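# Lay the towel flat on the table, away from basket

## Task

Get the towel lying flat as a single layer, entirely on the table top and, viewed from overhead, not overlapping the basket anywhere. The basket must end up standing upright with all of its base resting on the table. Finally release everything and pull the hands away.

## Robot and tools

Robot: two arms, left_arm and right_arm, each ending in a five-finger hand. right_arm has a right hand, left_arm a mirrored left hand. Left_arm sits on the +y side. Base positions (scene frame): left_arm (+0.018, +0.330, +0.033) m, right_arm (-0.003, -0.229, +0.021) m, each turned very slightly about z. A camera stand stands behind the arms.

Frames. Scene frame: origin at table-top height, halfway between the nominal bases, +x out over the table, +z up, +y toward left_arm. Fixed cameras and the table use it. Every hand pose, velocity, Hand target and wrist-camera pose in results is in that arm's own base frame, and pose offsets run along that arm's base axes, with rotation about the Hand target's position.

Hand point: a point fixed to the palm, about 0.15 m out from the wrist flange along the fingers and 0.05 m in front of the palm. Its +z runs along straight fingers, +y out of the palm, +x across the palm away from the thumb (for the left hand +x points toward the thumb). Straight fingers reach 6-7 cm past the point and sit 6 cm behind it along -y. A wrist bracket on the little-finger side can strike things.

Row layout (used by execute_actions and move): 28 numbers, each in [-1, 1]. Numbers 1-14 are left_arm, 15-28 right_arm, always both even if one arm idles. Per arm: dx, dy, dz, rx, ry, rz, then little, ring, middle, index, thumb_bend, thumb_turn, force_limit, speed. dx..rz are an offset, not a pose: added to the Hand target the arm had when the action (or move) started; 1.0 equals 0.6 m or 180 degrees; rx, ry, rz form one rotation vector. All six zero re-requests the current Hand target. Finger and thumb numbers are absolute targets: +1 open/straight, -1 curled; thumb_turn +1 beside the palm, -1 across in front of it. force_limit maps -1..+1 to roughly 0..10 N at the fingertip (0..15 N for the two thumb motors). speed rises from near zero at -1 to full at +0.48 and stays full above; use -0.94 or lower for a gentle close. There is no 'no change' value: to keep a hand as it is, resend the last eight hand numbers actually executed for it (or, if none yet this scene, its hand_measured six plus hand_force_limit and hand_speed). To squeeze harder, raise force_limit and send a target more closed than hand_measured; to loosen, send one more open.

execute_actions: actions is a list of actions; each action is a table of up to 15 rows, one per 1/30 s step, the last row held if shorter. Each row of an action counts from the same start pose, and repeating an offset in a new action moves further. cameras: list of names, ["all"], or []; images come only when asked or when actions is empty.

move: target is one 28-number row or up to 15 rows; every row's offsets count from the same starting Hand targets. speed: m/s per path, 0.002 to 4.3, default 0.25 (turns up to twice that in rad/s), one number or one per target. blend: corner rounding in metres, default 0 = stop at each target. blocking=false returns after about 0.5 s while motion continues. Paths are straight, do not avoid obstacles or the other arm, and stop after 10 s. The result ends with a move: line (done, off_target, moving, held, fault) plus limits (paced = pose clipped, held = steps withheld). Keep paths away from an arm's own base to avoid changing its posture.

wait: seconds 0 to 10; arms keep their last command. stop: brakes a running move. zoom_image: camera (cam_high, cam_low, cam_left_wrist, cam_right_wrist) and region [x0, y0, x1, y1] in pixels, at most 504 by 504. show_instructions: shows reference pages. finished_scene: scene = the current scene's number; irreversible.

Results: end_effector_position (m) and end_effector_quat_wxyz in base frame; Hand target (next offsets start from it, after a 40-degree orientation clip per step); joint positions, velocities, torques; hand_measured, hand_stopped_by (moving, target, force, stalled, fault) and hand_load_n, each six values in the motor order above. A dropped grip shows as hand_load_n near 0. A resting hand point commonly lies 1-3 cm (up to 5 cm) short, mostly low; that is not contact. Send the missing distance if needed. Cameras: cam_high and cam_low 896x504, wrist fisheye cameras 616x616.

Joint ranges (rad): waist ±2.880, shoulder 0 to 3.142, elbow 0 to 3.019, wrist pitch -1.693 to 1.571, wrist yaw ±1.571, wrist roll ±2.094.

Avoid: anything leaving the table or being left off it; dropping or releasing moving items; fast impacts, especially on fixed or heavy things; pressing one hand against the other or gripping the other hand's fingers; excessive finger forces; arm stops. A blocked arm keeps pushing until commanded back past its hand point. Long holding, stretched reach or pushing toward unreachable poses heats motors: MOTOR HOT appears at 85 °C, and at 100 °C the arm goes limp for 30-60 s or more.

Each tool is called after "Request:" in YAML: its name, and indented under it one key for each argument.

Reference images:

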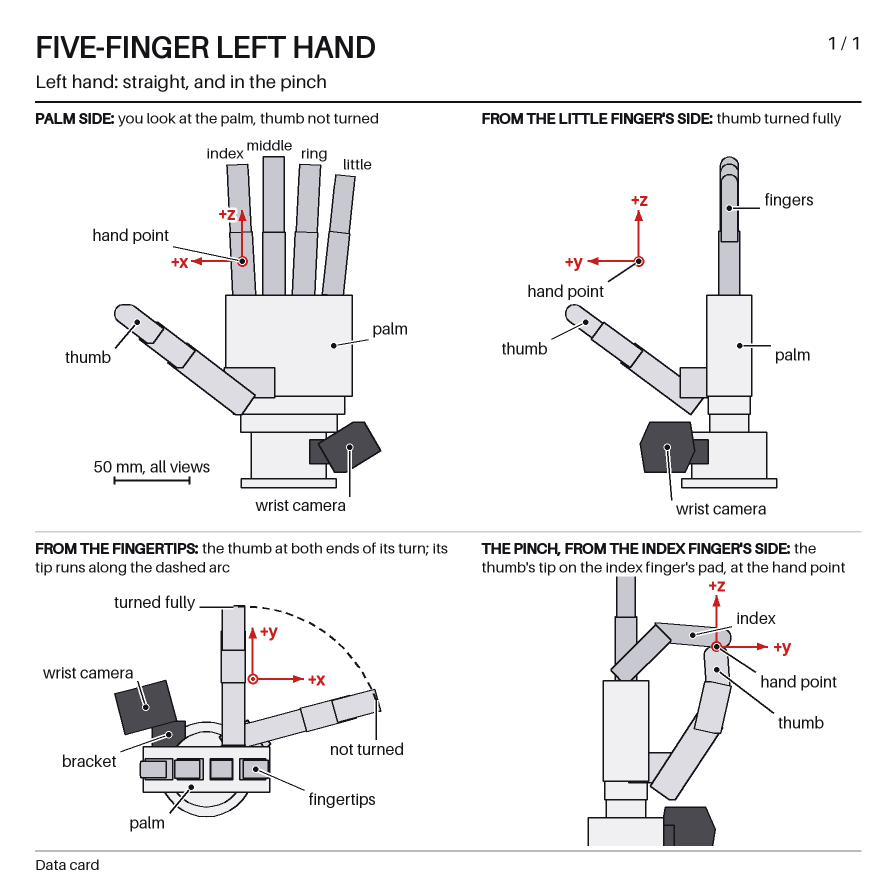

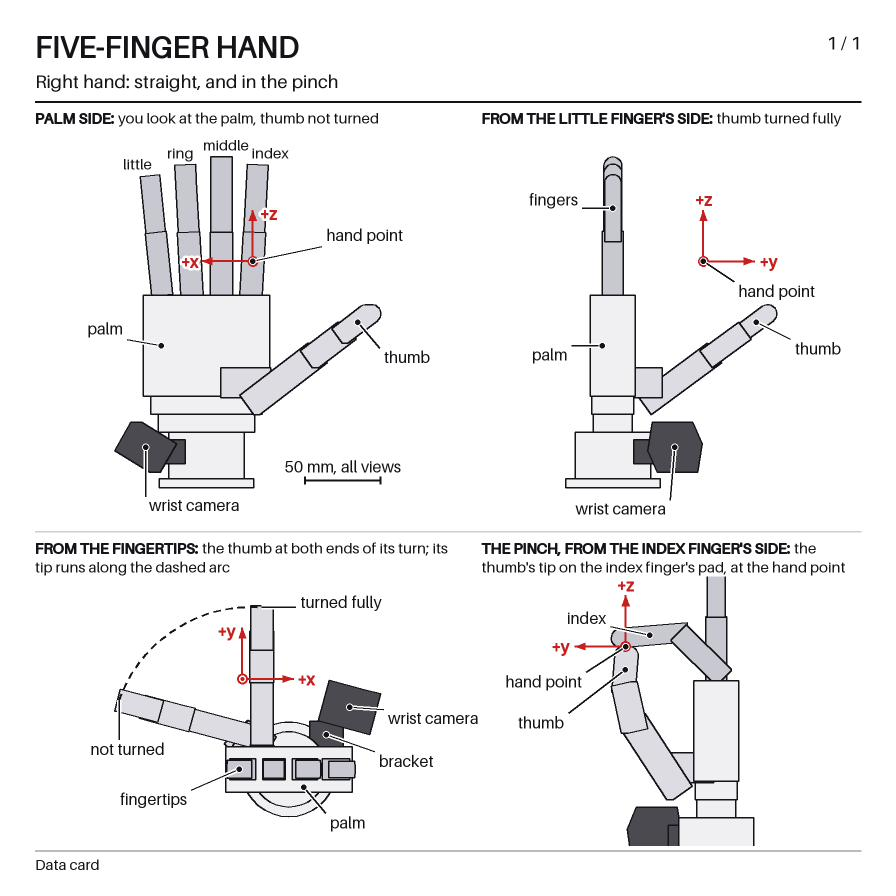

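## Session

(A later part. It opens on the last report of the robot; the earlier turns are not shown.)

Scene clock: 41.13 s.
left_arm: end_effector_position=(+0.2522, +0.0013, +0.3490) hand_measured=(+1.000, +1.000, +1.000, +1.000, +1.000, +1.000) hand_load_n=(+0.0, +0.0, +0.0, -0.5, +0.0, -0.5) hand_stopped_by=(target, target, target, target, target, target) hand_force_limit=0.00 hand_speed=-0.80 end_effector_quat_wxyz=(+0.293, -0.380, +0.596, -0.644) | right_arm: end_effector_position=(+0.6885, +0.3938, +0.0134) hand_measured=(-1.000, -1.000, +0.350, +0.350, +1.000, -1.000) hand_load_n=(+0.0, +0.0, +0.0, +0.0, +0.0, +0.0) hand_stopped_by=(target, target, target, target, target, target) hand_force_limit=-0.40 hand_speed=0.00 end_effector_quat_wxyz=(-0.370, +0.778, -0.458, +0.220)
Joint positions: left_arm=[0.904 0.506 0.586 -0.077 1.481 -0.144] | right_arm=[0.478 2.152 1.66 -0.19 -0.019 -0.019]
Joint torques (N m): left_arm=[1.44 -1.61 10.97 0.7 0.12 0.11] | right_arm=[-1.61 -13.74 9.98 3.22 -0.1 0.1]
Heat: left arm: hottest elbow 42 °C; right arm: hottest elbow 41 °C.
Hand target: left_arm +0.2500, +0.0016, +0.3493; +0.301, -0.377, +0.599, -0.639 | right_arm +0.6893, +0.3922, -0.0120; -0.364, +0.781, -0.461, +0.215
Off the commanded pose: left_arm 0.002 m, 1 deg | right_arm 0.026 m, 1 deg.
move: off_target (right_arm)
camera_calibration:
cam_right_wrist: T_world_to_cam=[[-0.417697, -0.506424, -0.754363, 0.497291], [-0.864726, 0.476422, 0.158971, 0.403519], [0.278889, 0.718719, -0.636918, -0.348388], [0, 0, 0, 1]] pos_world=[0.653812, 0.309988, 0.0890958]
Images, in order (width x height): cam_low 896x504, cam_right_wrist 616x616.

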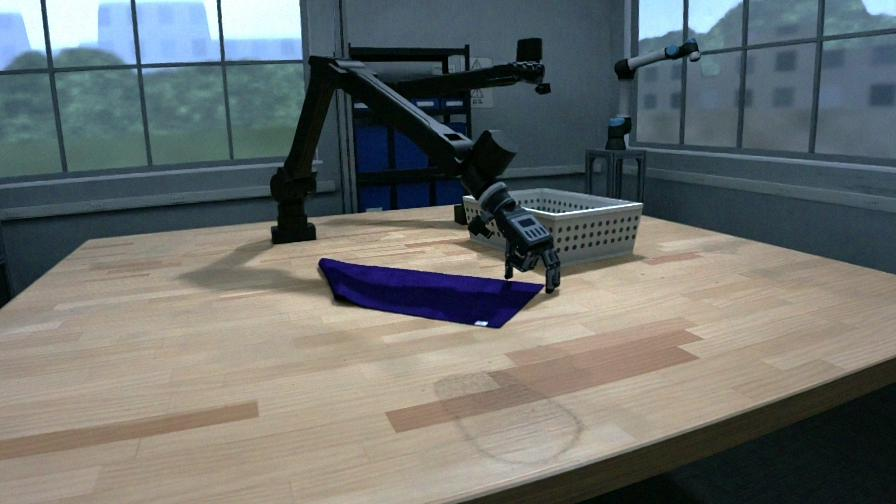

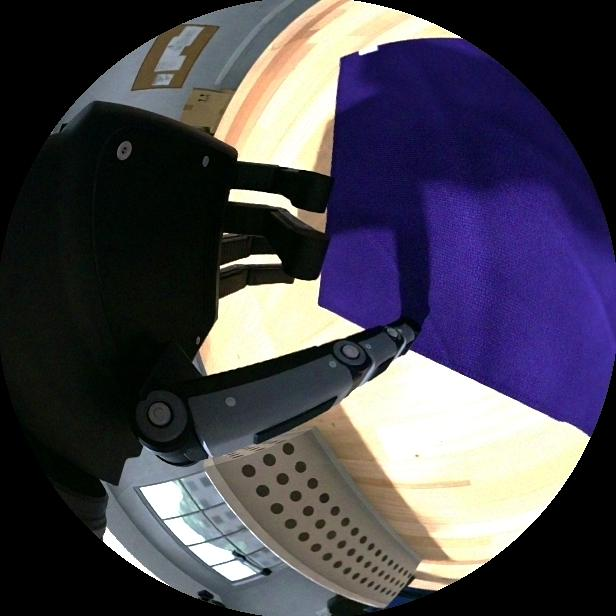

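Request:
move:
  target: [0,0,0,0,0,0,1,1,1,1,1,1,0,-0.8, 0,-0.01,-0.02,0,0,0,-1,-1,0.35,0.35,1,-1,-0.4,0]
  speed: 0.06
  cameras: ["cam_low","cam_right_wrist"]

Request:
zoom_image:
  camera: "cam_low"
  region: [470, 210, 610, 330]

Request:
zoom_image:
  camera: "cam_right_wrist"
  region: [210, 200, 470, 430]

Scene clock: 47.50 s.
left_arm: end_effector_position=(+0.2522, +0.0013, +0.3490) hand_measured=(+1.000, +1.000, +1.000, +1.000, +1.000, +1.000) hand_load_n=(+0.0, +0.0, +0.0, +0.0, +0.0, +0.0) hand_stopped_by=(target, target, target, target, target, target) hand_force_limit=0.00 hand_speed=-0.80 end_effector_quat_wxyz=(+0.293, -0.380, +0.596, -0.644) | right_arm: end_effector_position=(+0.6888, +0.3953, +0.0118) hand_measured=(-1.000, -1.000, +0.350, +0.350, +1.000, -1.000) hand_load_n=(+0.0, +0.0, -1.5, +0.0, +0.0, +0.0) hand_stopped_by=(target, target, target, target, target, target) hand_force_limit=-0.40 hand_speed=0.00 end_effector_quat_wxyz=(-0.377, +0.776, -0.455, +0.221)
Joint positions: left_arm=[0.904 0.506 0.586 -0.077 1.481 -0.144] | right_arm=[0.478 2.152 1.646 -0.161 -0.025 -0.019]
Joint torques (N m): left_arm=[1.49 -1.61 10.96 0.7 0.13 0.11] | right_arm=[-2.2 -12.51 9.52 2.73 -0.08 0.04]
Heat: left arm: hottest elbow 43 °C; right arm: hottest elbow 41 °C.
Hand target: left_arm +0.2500, +0.0016, +0.3493; +0.301, -0.377, +0.599, -0.639 | right_arm +0.6895, +0.3862, -0.0239; -0.364, +0.780, -0.461, +0.215
Off the commanded pose: left_arm 0.002 m, 1 deg | right_arm 0.037 m, 2 deg.
move: off_target (right_arm)
camera_calibration:
cam_right_wrist: T_world_to_cam=[[-0.405519, -0.500048, -0.765183, 0.486268], [-0.869124, 0.470234, 0.153305, 0.408721], [0.283156, 0.727208, -0.625293, -0.35701], [0, 0, 0, 1]] pos_world=[0.653509, 0.310583, 0.0861892]
Images, in order (width x height): cam_low 896x504, cam_right_wrist 616x616.

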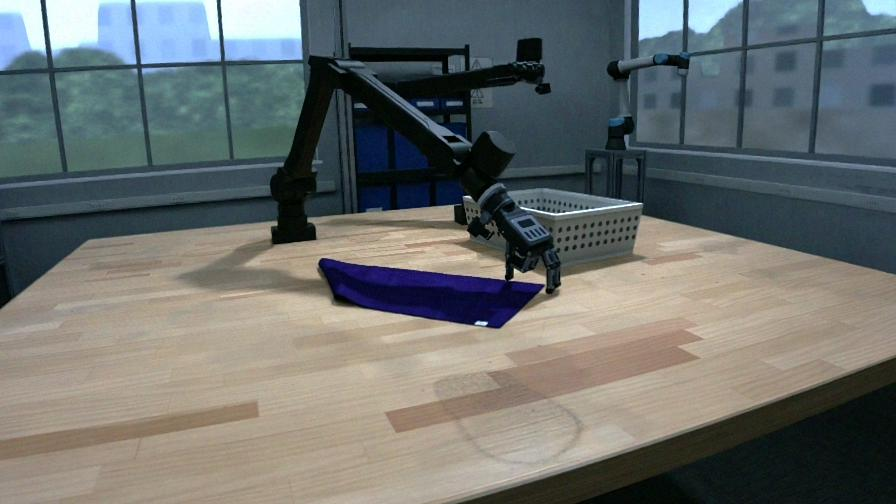

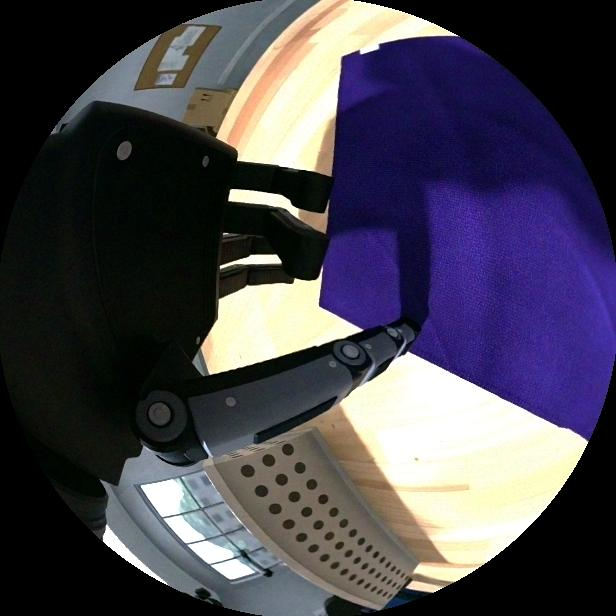

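Scaled by 3.600 from the camera's 896x504 image, which has a finer 1280x720 frame.

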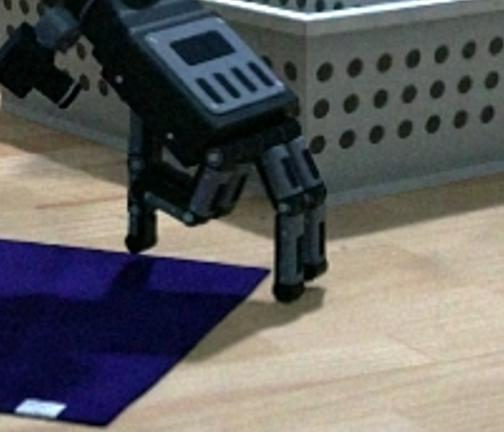

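Scaled by 1.938 from the camera's 616x616 image, which has a finer 880x880 frame.

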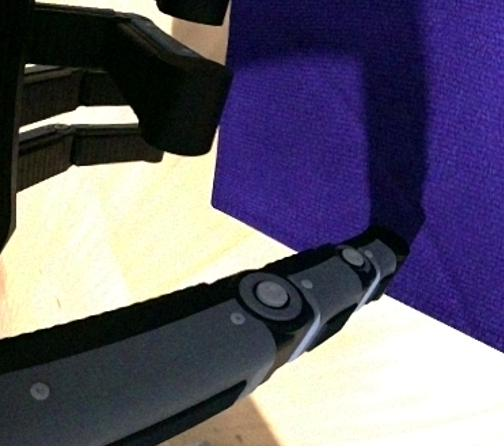

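Request:
move:
  target: [0,0,0,0,0,0,1,1,1,1,1,1,0,-0.8, 0,0,-0.012,0.0215,-0.0389,0,-1,-1,0.35,0.35,1,-1,-0.4,0]
  speed: 0.06
  cameras: ["cam_low","cam_right_wrist"]

Request:
zoom_image:
  camera: "cam_low"
  region: [470, 210, 610, 330]

Request:
zoom_image:
  camera: "cam_right_wrist"
  region: [210, 200, 470, 430]

Scene clock: 50.30 s.
left_arm: end_effector_position=(+0.2522, +0.0013, +0.3490) hand_measured=(+1.000, +1.000, +1.000, +1.000, +1.000, +1.000) hand_load_n=(+0.0, +0.0, +0.0, +0.0, +0.0, +0.0) hand_stopped_by=(target, target, target, target, target, target) hand_force_limit=0.00 hand_speed=-0.80 end_effector_quat_wxyz=(+0.293, -0.380, +0.596, -0.644) | right_arm: end_effector_position=(+0.6965, +0.4006, +0.0122) hand_measured=(-1.000, -1.000, +0.350, +0.350, +1.000, -1.000) hand_load_n=(+0.0, +0.0, +0.0, +0.0, +0.0, -0.5) hand_stopped_by=(target, target, target, target, target, target) hand_force_limit=-0.40 hand_speed=0.00 end_effector_quat_wxyz=(-0.440, +0.744, -0.433, +0.257)
Joint positions: left_arm=[0.904 0.506 0.586 -0.077 1.481 -0.144] | right_arm=[0.478 2.143 1.536 0.105 -0.031 -0.019]
Joint torques (N m): left_arm=[1.67 -1.55 10.97 0.64 0.13 0.09] | right_arm=[-2.61 -13.04 7.69 2.63 -0.02 0.08]
Heat: left arm: hottest elbow 43 °C; right arm: hottest elbow 41 °C.
Hand target: left_arm +0.2500, +0.0016, +0.3493; +0.301, -0.377, +0.599, -0.639 | right_arm +0.6894, +0.3862, -0.0313; -0.417, +0.753, -0.445, +0.246
Off the commanded pose: left_arm 0.002 m, 1 deg | right_arm 0.046 m, 3 deg.
move: off_target (right_arm)
camera_calibration:
cam_right_wrist: T_world_to_cam=[[-0.286683, -0.438461, -0.851801, 0.385804], [-0.886933, 0.457585, 0.0629669, 0.43153], [0.362163, 0.773542, -0.520068, -0.43766], [0, 0, 0, 1]] pos_world=[0.651846, 0.310247, 0.0738429]
Images, in order (width x height): cam_low 896x504, cam_right_wrist 616x616.

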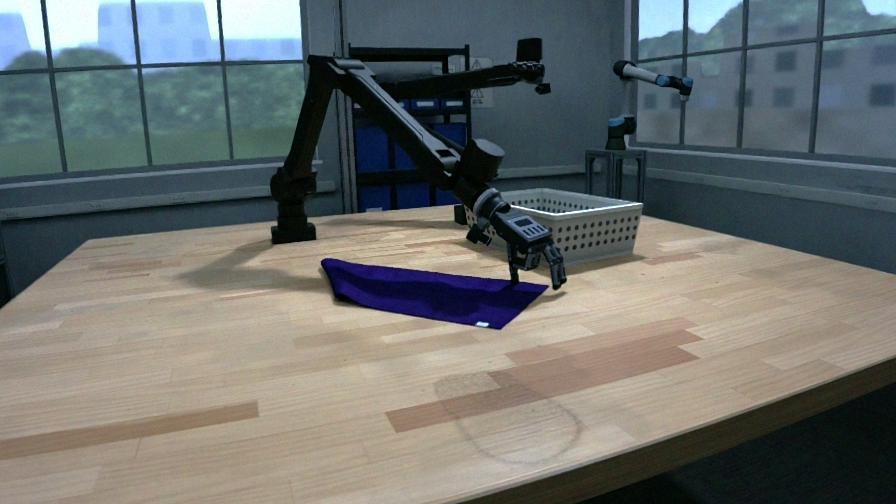

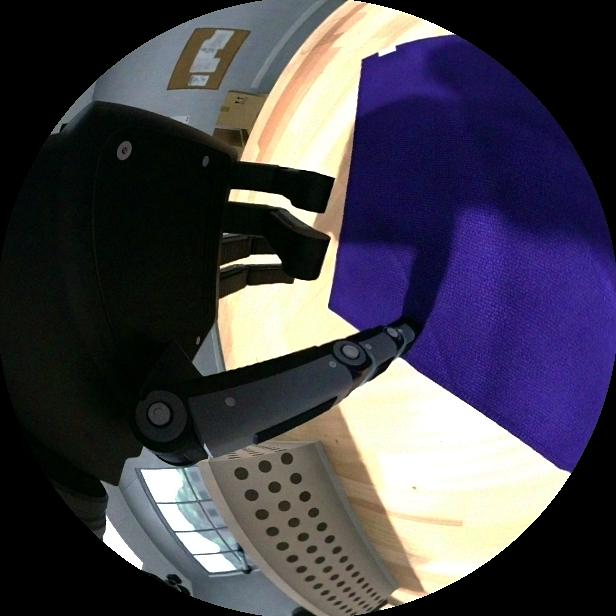

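Scaled by 3.600 from the camera's 896x504 image, which has a finer 1280x720 frame.

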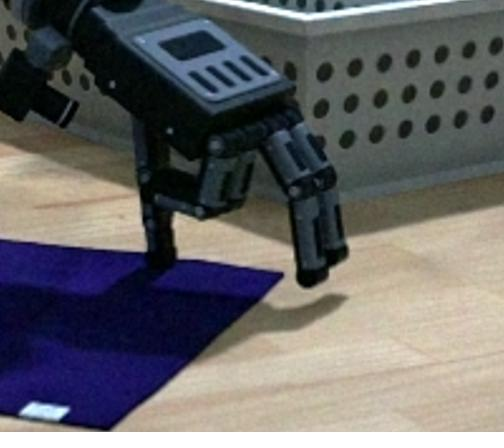

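Scaled by 1.938 from the camera's 616x616 image, which has a finer 880x880 frame.

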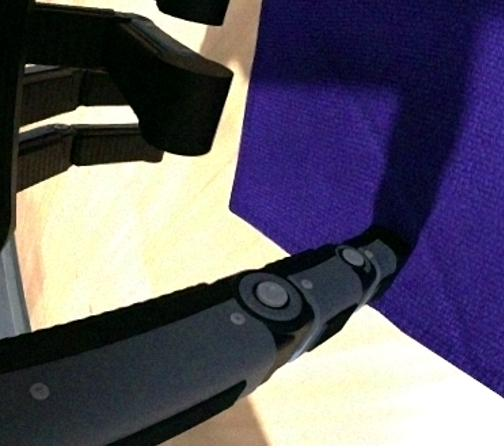

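Request:
move:
  target: [0,0,0,0,0,0,1,1,1,1,1,1,0,-0.8, 0,0,0,0,0,0,-1,-1,-0.1,-0.1,0.3,-1,0,-0.6]
  speed: 0.06
  cameras: ["cam_low","cam_right_wrist"]

Request:
zoom_image:
  camera: "cam_low"
  region: [470, 210, 610, 330]

Request:
zoom_image:
  camera: "cam_right_wrist"
  region: [210, 200, 470, 430]

Scene clock: 52.87 s.
left_arm: end_effector_position=(+0.2522, +0.0013, +0.3490) hand_measured=(+1.000, +1.000, +1.000, +1.000, +1.000, +1.000) hand_load_n=(+0.0, +0.0, +0.0, +0.0, +0.0, +0.0) hand_stopped_by=(target, target, target, target, target, target) hand_force_limit=0.00 hand_speed=-0.80 end_effector_quat_wxyz=(+0.293, -0.380, +0.596, -0.644) | right_arm: end_effector_position=(+0.6931, +0.3989, +0.0073) hand_measured=(-1.000, -1.000, -0.100, -0.100, +0.300, -1.000) hand_load_n=(+0.0, +0.5, +0.0, +0.0, +0.0, +0.0) hand_stopped_by=(target, target, target, target, target, target) hand_force_limit=0.00 hand_speed=-0.60 end_effector_quat_wxyz=(-0.436, +0.745, -0.435, +0.255)
Joint positions: left_arm=[0.904 0.506 0.586 -0.077 1.481 -0.144] | right_arm=[0.478 2.143 1.526 0.106 -0.031 -0.019]
Joint torques (N m): left_arm=[1.44 -1.73 10.96 0.73 0.13 0.1] | right_arm=[-2.2 -12.98 8.28 2.52 -0.03 0.07]
Heat: left arm: hottest elbow 43 °C; right arm: hottest elbow 41 °C.
Hand target: left_arm +0.2500, +0.0016, +0.3493; +0.301, -0.377, +0.599, -0.639 | right_arm +0.6894, +0.3862, -0.0313; -0.417, +0.753, -0.445, +0.246
Off the commanded pose: left_arm 0.002 m, 1 deg | right_arm 0.041 m, 3 deg.
move: off_target (right_arm)
camera_calibration:
cam_right_wrist: T_world_to_cam=[[-0.29355, -0.441561, -0.847852, 0.385923], [-0.886319, 0.458006, 0.0683392, 0.428962], [0.358145, 0.771528, -0.525811, -0.434083], [0, 0, 0, 1]] pos_world=[0.648949, 0.308848, 0.0696453]
Images, in order (width x height): cam_low 896x504, cam_right_wrist 616x616.

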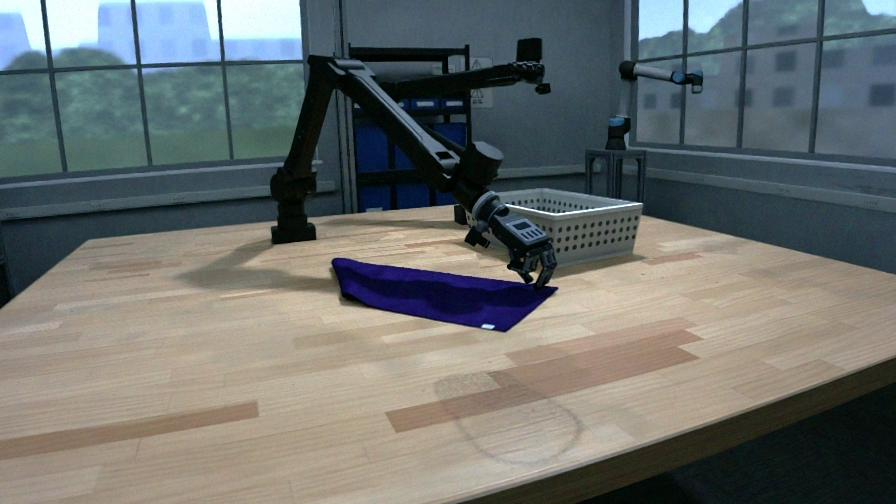

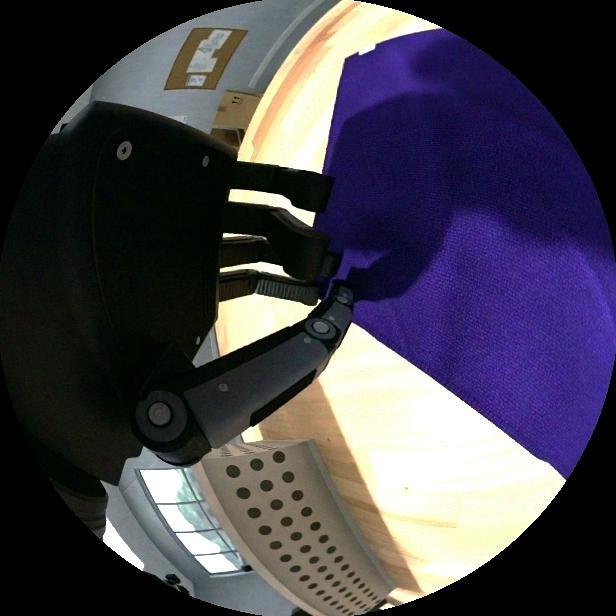

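Scaled by 3.600 from the camera's 896x504 image, which has a finer 1280x720 frame.

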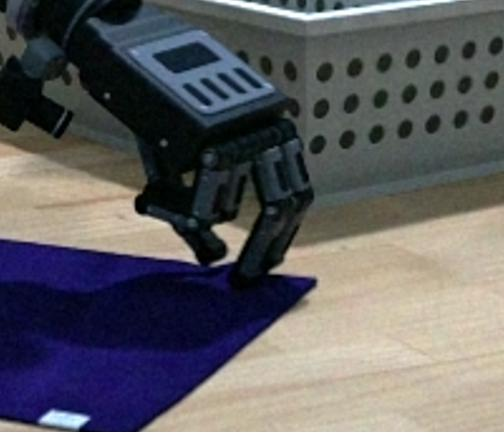

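Scaled by 1.938 from the camera's 616x616 image, which has a finer 880x880 frame.

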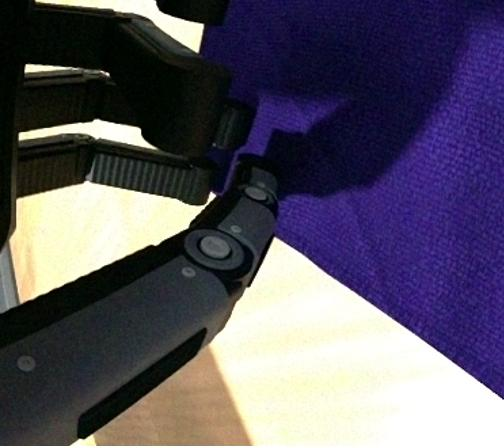

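Request:
move:
  target: [0,0,0,0,0,0,1,1,1,1,1,1,0,-0.8, 0,0,0,0,0,0,-1,-1,-0.7,-0.7,-0.25,-1,0,-0.7]
  speed: 0.06
  cameras: ["cam_low","cam_right_wrist"]

Request:
zoom_image:
  camera: "cam_low"
  region: [470, 210, 610, 330]

Request:
zoom_image:
  camera: "cam_right_wrist"
  region: [210, 200, 470, 430]

Scene clock: 54.00 s.
left_arm: end_effector_position=(+0.2522, +0.0013, +0.3490) hand_measured=(+1.000, +1.000, +1.000, +1.000, +1.000, +1.000) hand_load_n=(+0.0, +0.0, +0.0, +0.0, +0.0, -0.5) hand_stopped_by=(target, target, target, target, target, target) hand_force_limit=0.00 hand_speed=-0.80 end_effector_quat_wxyz=(+0.293, -0.380, +0.596, -0.644) | right_arm: end_effector_position=(+0.6909, +0.3977, +0.0039) hand_measured=(-1.000, -1.000, -0.262, -0.316, +0.196, -1.000) hand_load_n=(+0.0, +0.0, +5.5, +6.0, +8.5, -1.5) hand_stopped_by=(target, target, force, force, force, target) hand_force_limit=0.00 hand_speed=-0.70 end_effector_quat_wxyz=(-0.434, +0.747, -0.435, +0.254)
Joint positions: left_arm=[0.904 0.506 0.586 -0.077 1.481 -0.144] | right_arm=[0.478 2.143 1.52 0.106 -0.031 -0.019]
Joint torques (N m): left_arm=[1.55 -1.61 10.91 0.7 0.14 0.09] | right_arm=[-2.08 -13.22 8.91 2.44 -0.03 0.11]
Heat: left arm: hottest elbow 43 °C; right arm: hottest elbow 41 °C.
Hand target: left_arm +0.2500, +0.0016, +0.3493; +0.301, -0.377, +0.599, -0.639 | right_arm +0.6894, +0.3862, -0.0312; -0.417, +0.753, -0.445, +0.246
Off the commanded pose: left_arm 0.002 m, 1 deg | right_arm 0.037 m, 2 deg.
move: off_target (right_arm)
camera_calibration:
cam_right_wrist: T_world_to_cam=[[-0.298427, -0.4441, -0.844818, 0.386203], [-0.885933, 0.458175, 0.0720994, 0.427383], [0.355055, 0.769968, -0.530174, -0.431386], [0, 0, 0, 1]] pos_world=[0.647052, 0.30785, 0.0667472]
Images, in order (width x height): cam_low 896x504, cam_right_wrist 616x616.

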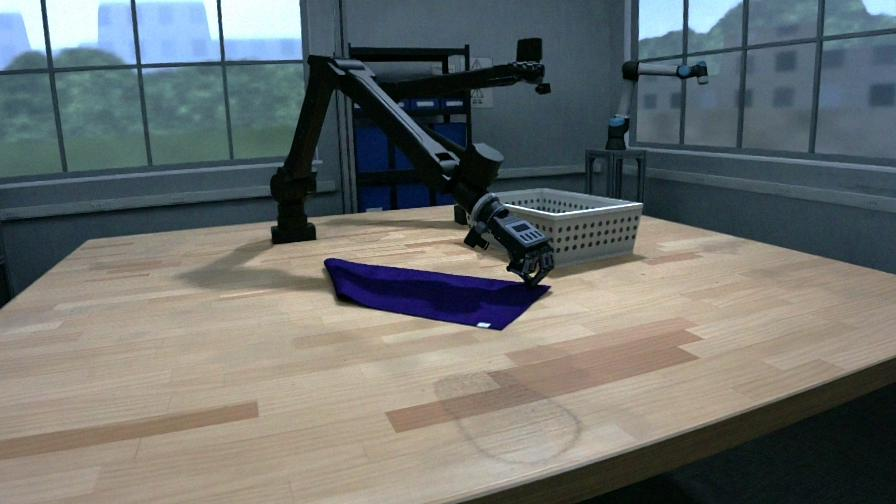

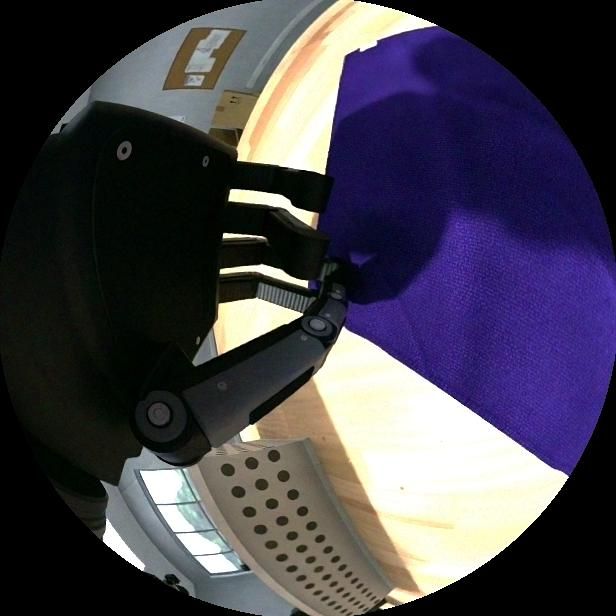

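Scaled by 3.600 from the camera's 896x504 image, which has a finer 1280x720 frame.

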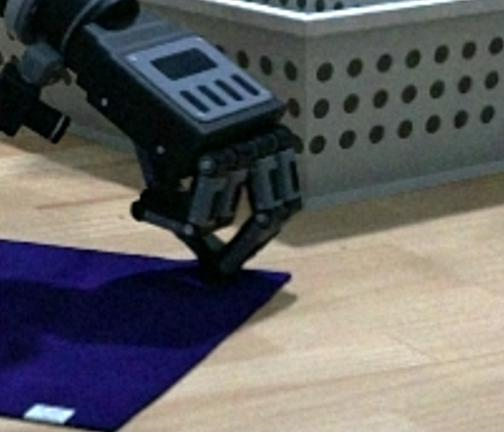

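Scaled by 1.938 from the camera's 616x616 image, which has a finer 880x880 frame.

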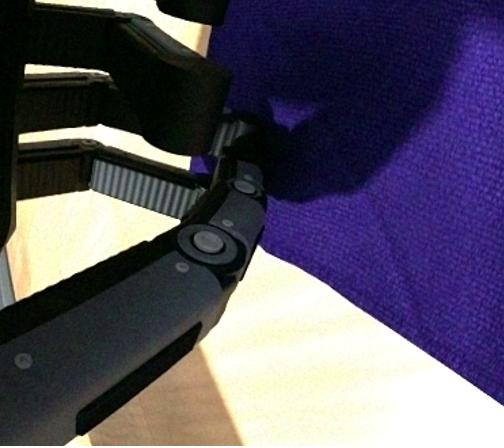

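Request:
move:
  target: [0,0,0,0,0,0,1,1,1,1,1,1,0,-0.8, 0,0,0.13,0,0,0,-1,-1,-0.7,-0.7,-0.25,-1,0,-0.7]
  speed: 0.1
  cameras: ["cam_low","cam_right_wrist"]

Request:
zoom_image:
  camera: "cam_low"
  region: [470, 210, 610, 330]

Scene clock: 55.83 s.
left_arm: end_effector_position=(+0.2522, +0.0013, +0.3490) hand_measured=(+1.000, +1.000, +1.000, +1.000, +1.000, +1.000) hand_load_n=(+0.0, +0.0, +0.0, +0.0, +0.0, +0.0) hand_stopped_by=(target, target, target, target, target, target) hand_force_limit=0.00 hand_speed=-0.80 end_effector_quat_wxyz=(+0.293, -0.380, +0.596, -0.644) | right_arm: end_effector_position=(+0.6754, +0.3897, +0.0274) hand_measured=(-1.000, -1.000, -0.262, -0.316, +0.196, -1.000) hand_load_n=(+0.0, +0.0, +5.0, +6.5, +9.0, -1.5) hand_stopped_by=(target, target, force, force, force, target) hand_force_limit=0.00 hand_speed=-0.70 end_effector_quat_wxyz=(-0.410, +0.760, -0.444, +0.239)
Joint positions: left_arm=[0.904 0.506 0.586 -0.077 1.481 -0.144] | right_arm=[0.478 2.079 1.52 -0.023 -0.031 -0.019]
Joint torques (N m): left_arm=[1.32 -1.67 10.99 0.68 0.13 0.1] | right_arm=[-2.14 -15.62 12.59 1.32 0.03 0]
Heat: left arm: hottest elbow 43 °C; right arm: hottest elbow 41 °C.
Hand target: left_arm +0.2500, +0.0016, +0.3493; +0.301, -0.377, +0.599, -0.639 | right_arm +0.6894, +0.3862, +0.0469; -0.417, +0.753, -0.445, +0.246
Off the commanded pose: left_arm 0.002 m, 1 deg | right_arm 0.024 m, 1 deg.
move: off_target (right_arm)
camera_calibration:
cam_right_wrist: T_world_to_cam=[[-0.346412, -0.468989, -0.812433, 0.439186], [-0.880672, 0.460912, 0.10944, 0.410026], [0.323134, 0.753399, -0.572691, -0.377988], [0, 0, 0, 1]] pos_world=[0.635378, 0.301763, 0.0954658]
Images, in order (width x height): cam_low 896x504, cam_right_wrist 616x616.

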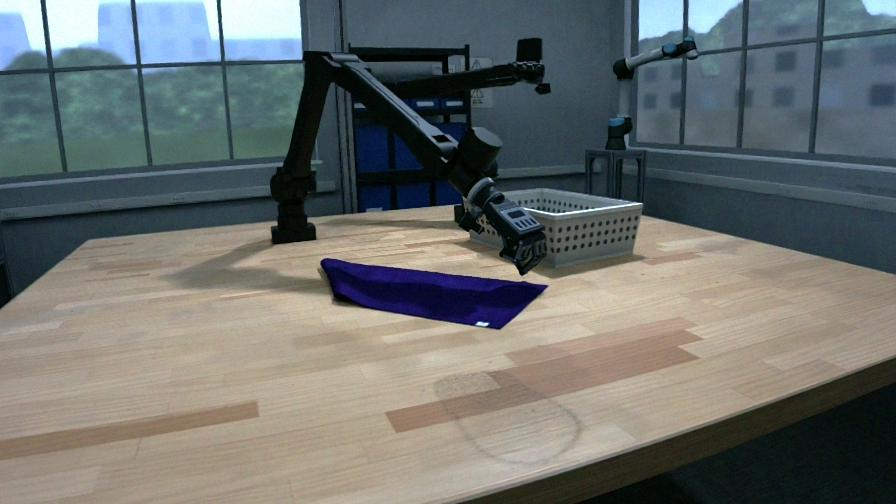

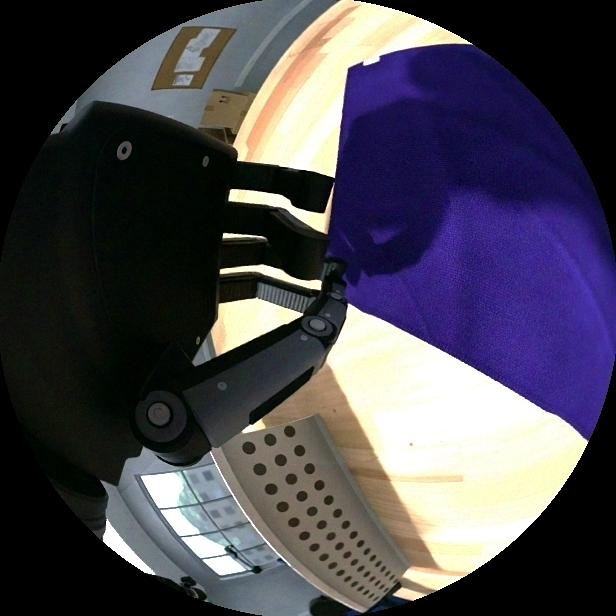

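Scaled by 3.600 from the camera's 896x504 image, which has a finer 1280x720 frame.

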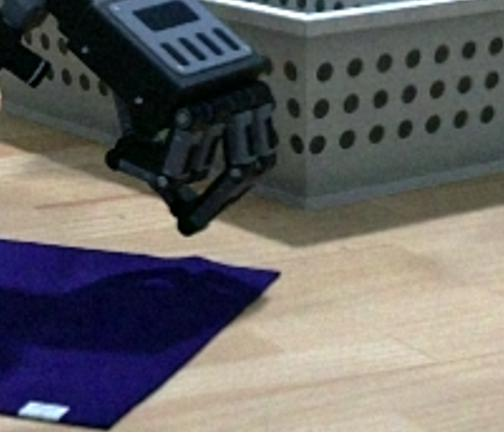

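Request:
move:
  target:
    - [0,0,0,0,0,0,1,1,1,1,1,1,0,-0.8, 0,0,0,0,0,0,-1,-1,0.05,0.05,0.6,-1,0,-0.5]
    - [0,0,0,0,0,0,1,1,1,1,1,1,0,-0.8, -0.015,-0.012,-0.145,0,0,0,-1,-1,0.05,0.05,0.6,-1,0,-0.5]
  speed: 0.1
  cameras: ["cam_low","cam_right_wrist"]

Request:
zoom_image:
  camera: "cam_low"
  region: [470, 210, 610, 330]

Request:
zoom_image:
  camera: "cam_right_wrist"
  region: [210, 200, 470, 430]

Scene clock: 60.73 s.
left_arm: end_effector_position=(+0.2522, +0.0013, +0.3490) hand_measured=(+1.000, +1.000, +1.000, +1.000, +1.000, +1.000) hand_load_n=(+0.0, +0.0, +0.0, +0.0, +0.0, -0.5) hand_stopped_by=(target, target, target, target, target, target) hand_force_limit=0.00 hand_speed=-0.80 end_effector_quat_wxyz=(+0.293, -0.380, +0.596, -0.644) | right_arm: end_effector_position=(+0.6836, +0.3923, +0.0085) hand_measured=(-1.000, -1.000, +0.050, +0.050, +0.600, -1.000) hand_load_n=(+0.0, +0.0, -1.5, +0.0, +0.0, +0.0) hand_stopped_by=(target, target, target, target, target, target) hand_force_limit=0.00 hand_speed=-0.50 end_effector_quat_wxyz=(-0.440, +0.743, -0.434, +0.258)
Joint positions: left_arm=[0.904 0.506 0.586 -0.077 1.481 -0.144] | right_arm=[0.476 2.116 1.474 0.141 -0.033 -0.019]
Joint torques (N m): left_arm=[1.79 -1.55 10.96 0.72 0.13 0.11] | right_arm=[-2.9 -11.34 8.38 2.39 -0.1 0.06]
Heat: left arm: hottest elbow 43 °C; right arm: hottest elbow 41 °C.
Hand target: left_arm +0.2500, +0.0016, +0.3493; +0.301, -0.377, +0.599, -0.639 | right_arm +0.6804, +0.3790, -0.0402; -0.417, +0.753, -0.445, +0.246
Off the commanded pose: left_arm 0.002 m, 1 deg | right_arm 0.051 m, 3 deg.
move: off_target (right_arm)
camera_calibration:
cam_right_wrist: T_world_to_cam=[[-0.286707, -0.436879, -0.852605, 0.374793], [-0.886463, 0.458468, 0.0631712, 0.423455], [0.363294, 0.773914, -0.518723, -0.429437], [0, 0, 0, 1]] pos_world=[0.638845, 0.301946, 0.0700418]
Images, in order (width x height): cam_low 896x504, cam_right_wrist 616x616.

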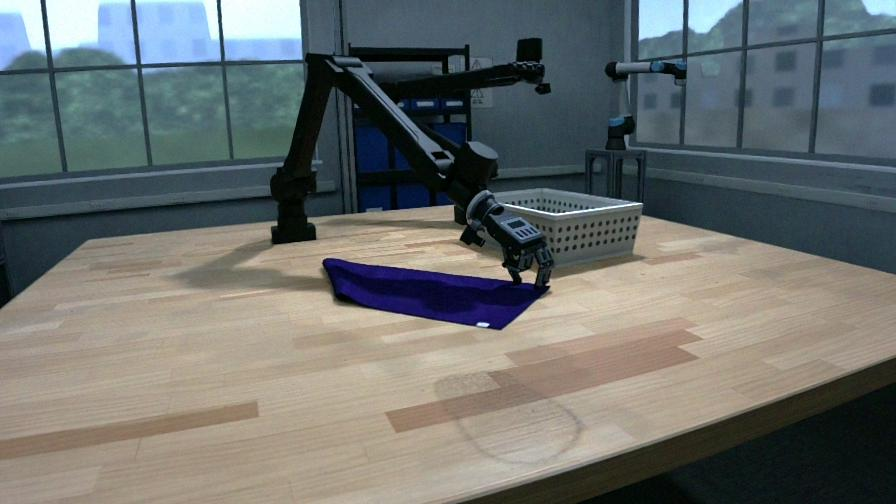

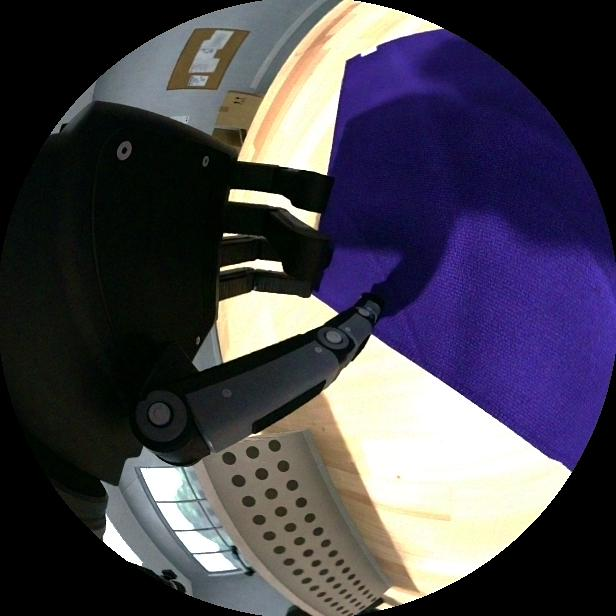

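Scaled by 3.600 from the camera's 896x504 image, which has a finer 1280x720 frame.

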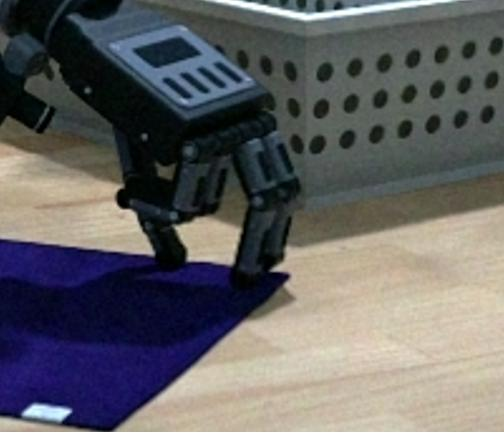

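Scaled by 1.938 from the camera's 616x616 image, which has a finer 880x880 frame.

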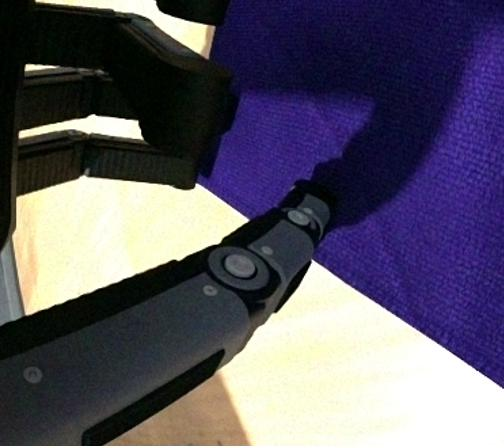

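Request:
move:
  target:
    - [0,0,0,0,0,0,1,1,1,1,1,1,0,-0.8, 0,0,-0.015,0,0,0,-1,-1,-0.06,-0.06,0.45,-1,0.2,-0.7]
    - [0,0,0,0,0,0,1,1,1,1,1,1,0,-0.8, 0,0,-0.03,0,0,0,-1,-1,-0.15,-0.15,0.32,-1,0.2,-0.7]
    - [0,0,0,0,0,0,1,1,1,1,1,1,0,-0.8, 0,0,-0.045,0,0,0,-1,-1,-0.25,-0.25,0.2,-1,0.2,-0.7]
    - [0,0,0,0,0,0,1,1,1,1,1,1,0,-0.8, 0,0,-0.05,0,0,0,-1,-1,-0.7,-0.7,-0.25,-1,0.2,-0.7]
  speed: 0.1
  cameras: ["cam_low","cam_right_wrist"]

Request:
zoom_image:
  camera: "cam_low"
  region: [470, 210, 610, 330]

Request:
zoom_image:
  camera: "cam_right_wrist"
  region: [210, 200, 470, 430]

Scene clock: 66.07 s.
left_arm: end_effector_position=(+0.2522, +0.0013, +0.3490) hand_measured=(+1.000, +1.000, +1.000, +1.000, +1.000, +1.000) hand_load_n=(+0.0, +0.0, +0.0, +0.0, -0.5, -0.5) hand_stopped_by=(target, target, target, target, target, target) hand_force_limit=0.00 hand_speed=-0.80 end_effector_quat_wxyz=(+0.293, -0.380, +0.596, -0.644) | right_arm: end_effector_position=(+0.6915, +0.3965, +0.0012) hand_measured=(-1.000, -1.000, -0.270, -0.300, +0.186, -1.000) hand_load_n=(+0.0, +0.0, +9.5, +3.0, +9.5, -1.0) hand_stopped_by=(target, target, force, force, force, target) hand_force_limit=0.20 hand_speed=-0.70 end_effector_quat_wxyz=(-0.457, +0.733, -0.427, +0.268)
Joint positions: left_arm=[0.904 0.506 0.586 -0.077 1.481 -0.144] | right_arm=[0.476 2.145 1.47 0.22 -0.033 -0.019]
Joint torques (N m): left_arm=[1.44 -1.67 10.97 0.69 0.13 0.1] | right_arm=[-2.08 -10.52 7.77 1.69 -0.08 0.07]
Heat: left arm: hottest elbow 43 °C; right arm: hottest elbow 41 °C.
Hand target: left_arm +0.2500, +0.0016, +0.3493; +0.301, -0.377, +0.599, -0.639 | right_arm +0.6804, +0.3790, -0.0702; -0.417, +0.753, -0.445, +0.246
Off the commanded pose: left_arm 0.002 m, 1 deg | right_arm 0.074 m, 6 deg.
move: off_target (right_arm); target 2's new numbers were sent with right_arm's hand 0.066 m and 5 deg from that target; target 3's new numbers were sent with right_arm's hand 0.074 m and 6 deg from that target; target 4's new numbers were sent with right_arm's hand 0.075 m and 6 deg from that target
camera_calibration:
cam_right_wrist: T_world_to_cam=[[-0.250863, -0.418404, -0.872929, 0.340534], [-0.888833, 0.456775, 0.0364963, 0.431311], [0.383462, 0.785044, -0.48648, -0.457767], [0, 0, 0, 1]] pos_world=[0.644327, 0.304837, 0.0588268]
Images, in order (width x height): cam_low 896x504, cam_right_wrist 616x616.

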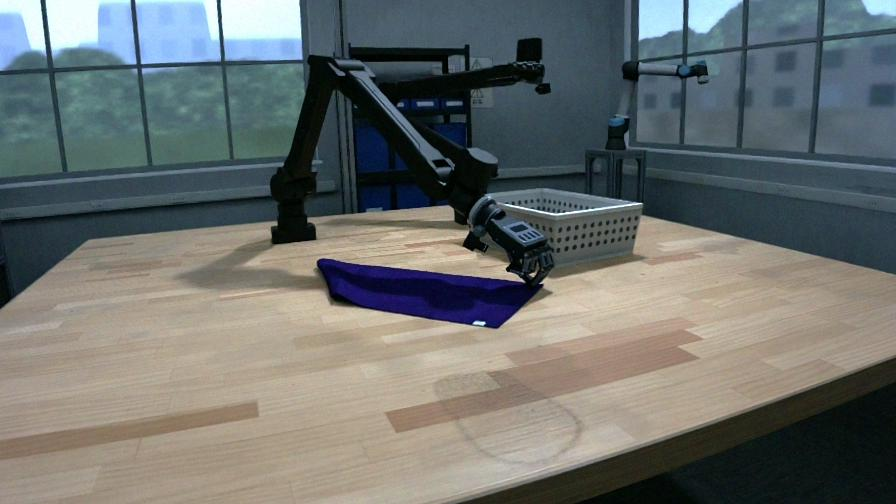

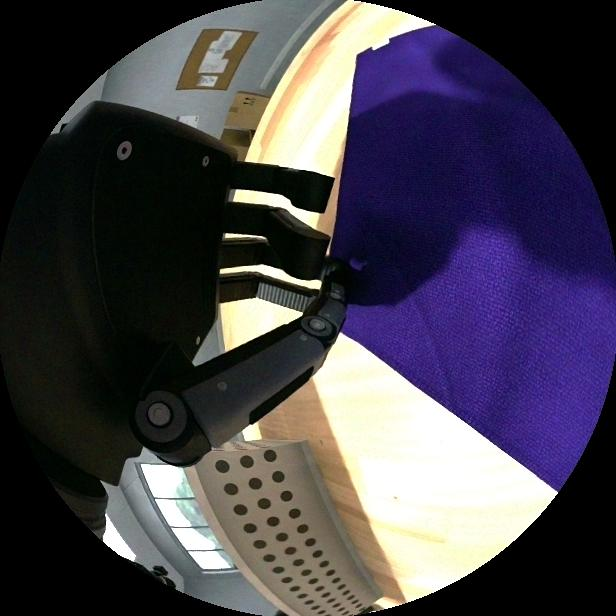

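Scaled by 3.600 from the camera's 896x504 image, which has a finer 1280x720 frame.

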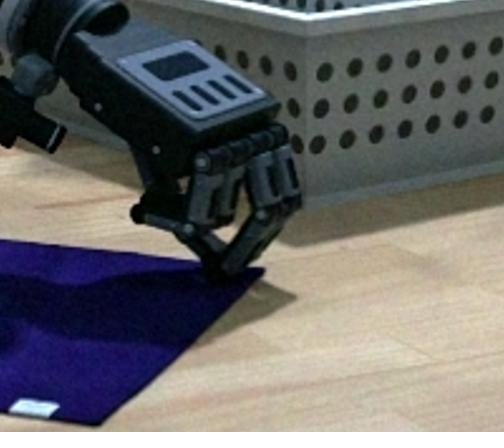

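Scaled by 1.938 from the camera's 616x616 image, which has a finer 880x880 frame.

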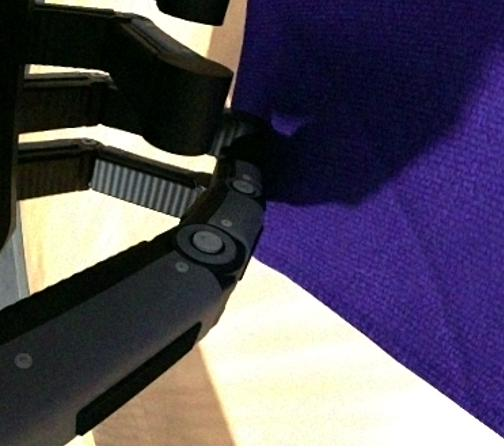

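Request:
move:
  target: [0,0,0,0,0,0,1,1,1,1,1,1,0,-0.8, 0,0,0.19,0,0,0,-1,-1,-0.7,-0.7,-0.25,-1,0.2,-0.7]
  speed: 0.08
  cameras: ["cam_low","cam_right_wrist"]

Request:
zoom_image:
  camera: "cam_low"
  region: [470, 210, 610, 330]

Request:
zoom_image:
  camera: "cam_right_wrist"
  region: [210, 200, 470, 430]

Scene clock: 68.57 s.
left_arm: end_effector_position=(+0.2522, +0.0013, +0.3490) hand_measured=(+1.000, +1.000, +1.000, +1.000, +1.000, +1.000) hand_load_n=(+0.0, -0.5, +0.0, +0.0, +0.0, -0.5) hand_stopped_by=(target, target, target, target, target, target) hand_force_limit=0.00 hand_speed=-0.80 end_effector_quat_wxyz=(+0.293, -0.380, +0.596, -0.644) | right_arm: end_effector_position=(+0.6645, +0.3826, +0.0220) hand_measured=(-1.000, -1.000, -0.270, -0.300, +0.186, -1.000) hand_load_n=(+0.0, +0.0, +10.0, +2.5, +10.0, -0.5) hand_stopped_by=(target, target, force, force, force, target) hand_force_limit=0.20 hand_speed=-0.70 end_effector_quat_wxyz=(-0.409, +0.761, -0.445, +0.237)
Joint positions: left_arm=[0.904 0.506 0.586 -0.077 1.481 -0.144] | right_arm=[0.476 2.06 1.47 0.002 -0.033 -0.019]
Joint torques (N m): left_arm=[1.55 -1.55 10.95 0.72 0.14 0.09] | right_arm=[-2.37 -15.15 12.7 1.65 -0.07 0.07]
Heat: left arm: hottest elbow 43 °C; right arm: hottest elbow 41 °C.
Hand target: left_arm +0.2500, +0.0016, +0.3493; +0.301, -0.377, +0.599, -0.639 | right_arm +0.6803, +0.3791, +0.0436; -0.417, +0.753, -0.445, +0.246
Off the commanded pose: left_arm 0.002 m, 1 deg | right_arm 0.027 m, 2 deg.
move: off_target (right_arm)
camera_calibration:
cam_right_wrist: T_world_to_cam=[[-0.350401, -0.469617, -0.810357, 0.430497], [-0.87994, 0.461431, 0.11308, 0.403548], [0.32082, 0.752689, -0.574921, -0.370411], [0, 0, 0, 1]] pos_world=[0.62478, 0.294764, 0.0902662]
Images, in order (width x height): cam_low 896x504, cam_right_wrist 616x616.

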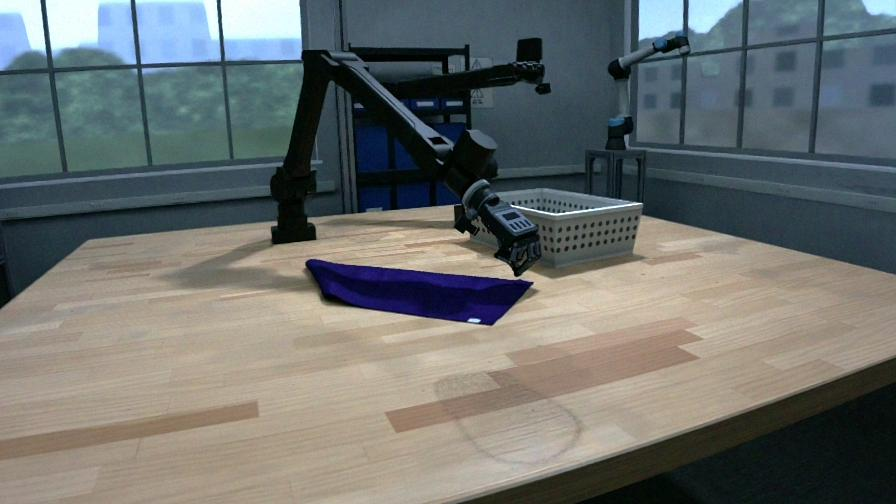

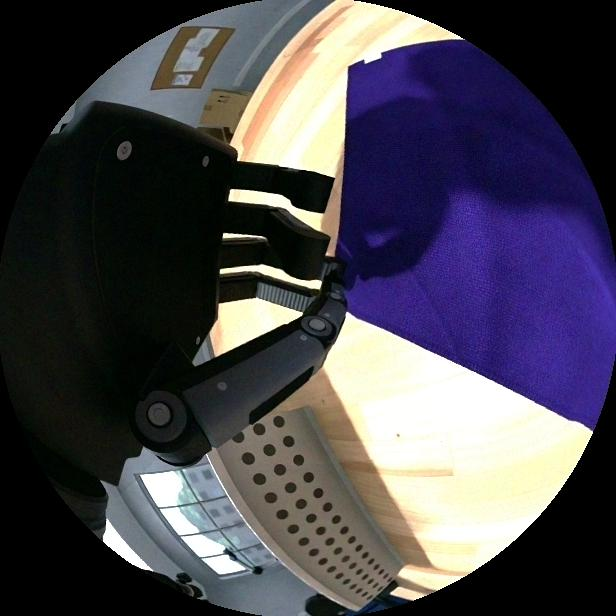

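Scaled by 3.600 from the camera's 896x504 image, which has a finer 1280x720 frame.

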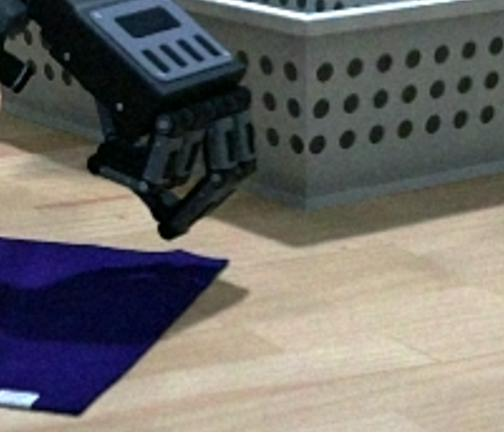

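Scaled by 1.938 from the camera's 616x616 image, which has a finer 880x880 frame.

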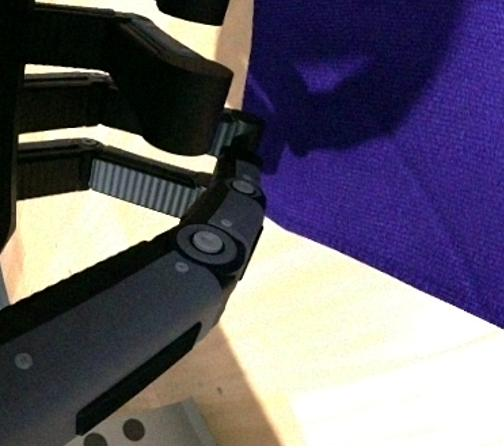

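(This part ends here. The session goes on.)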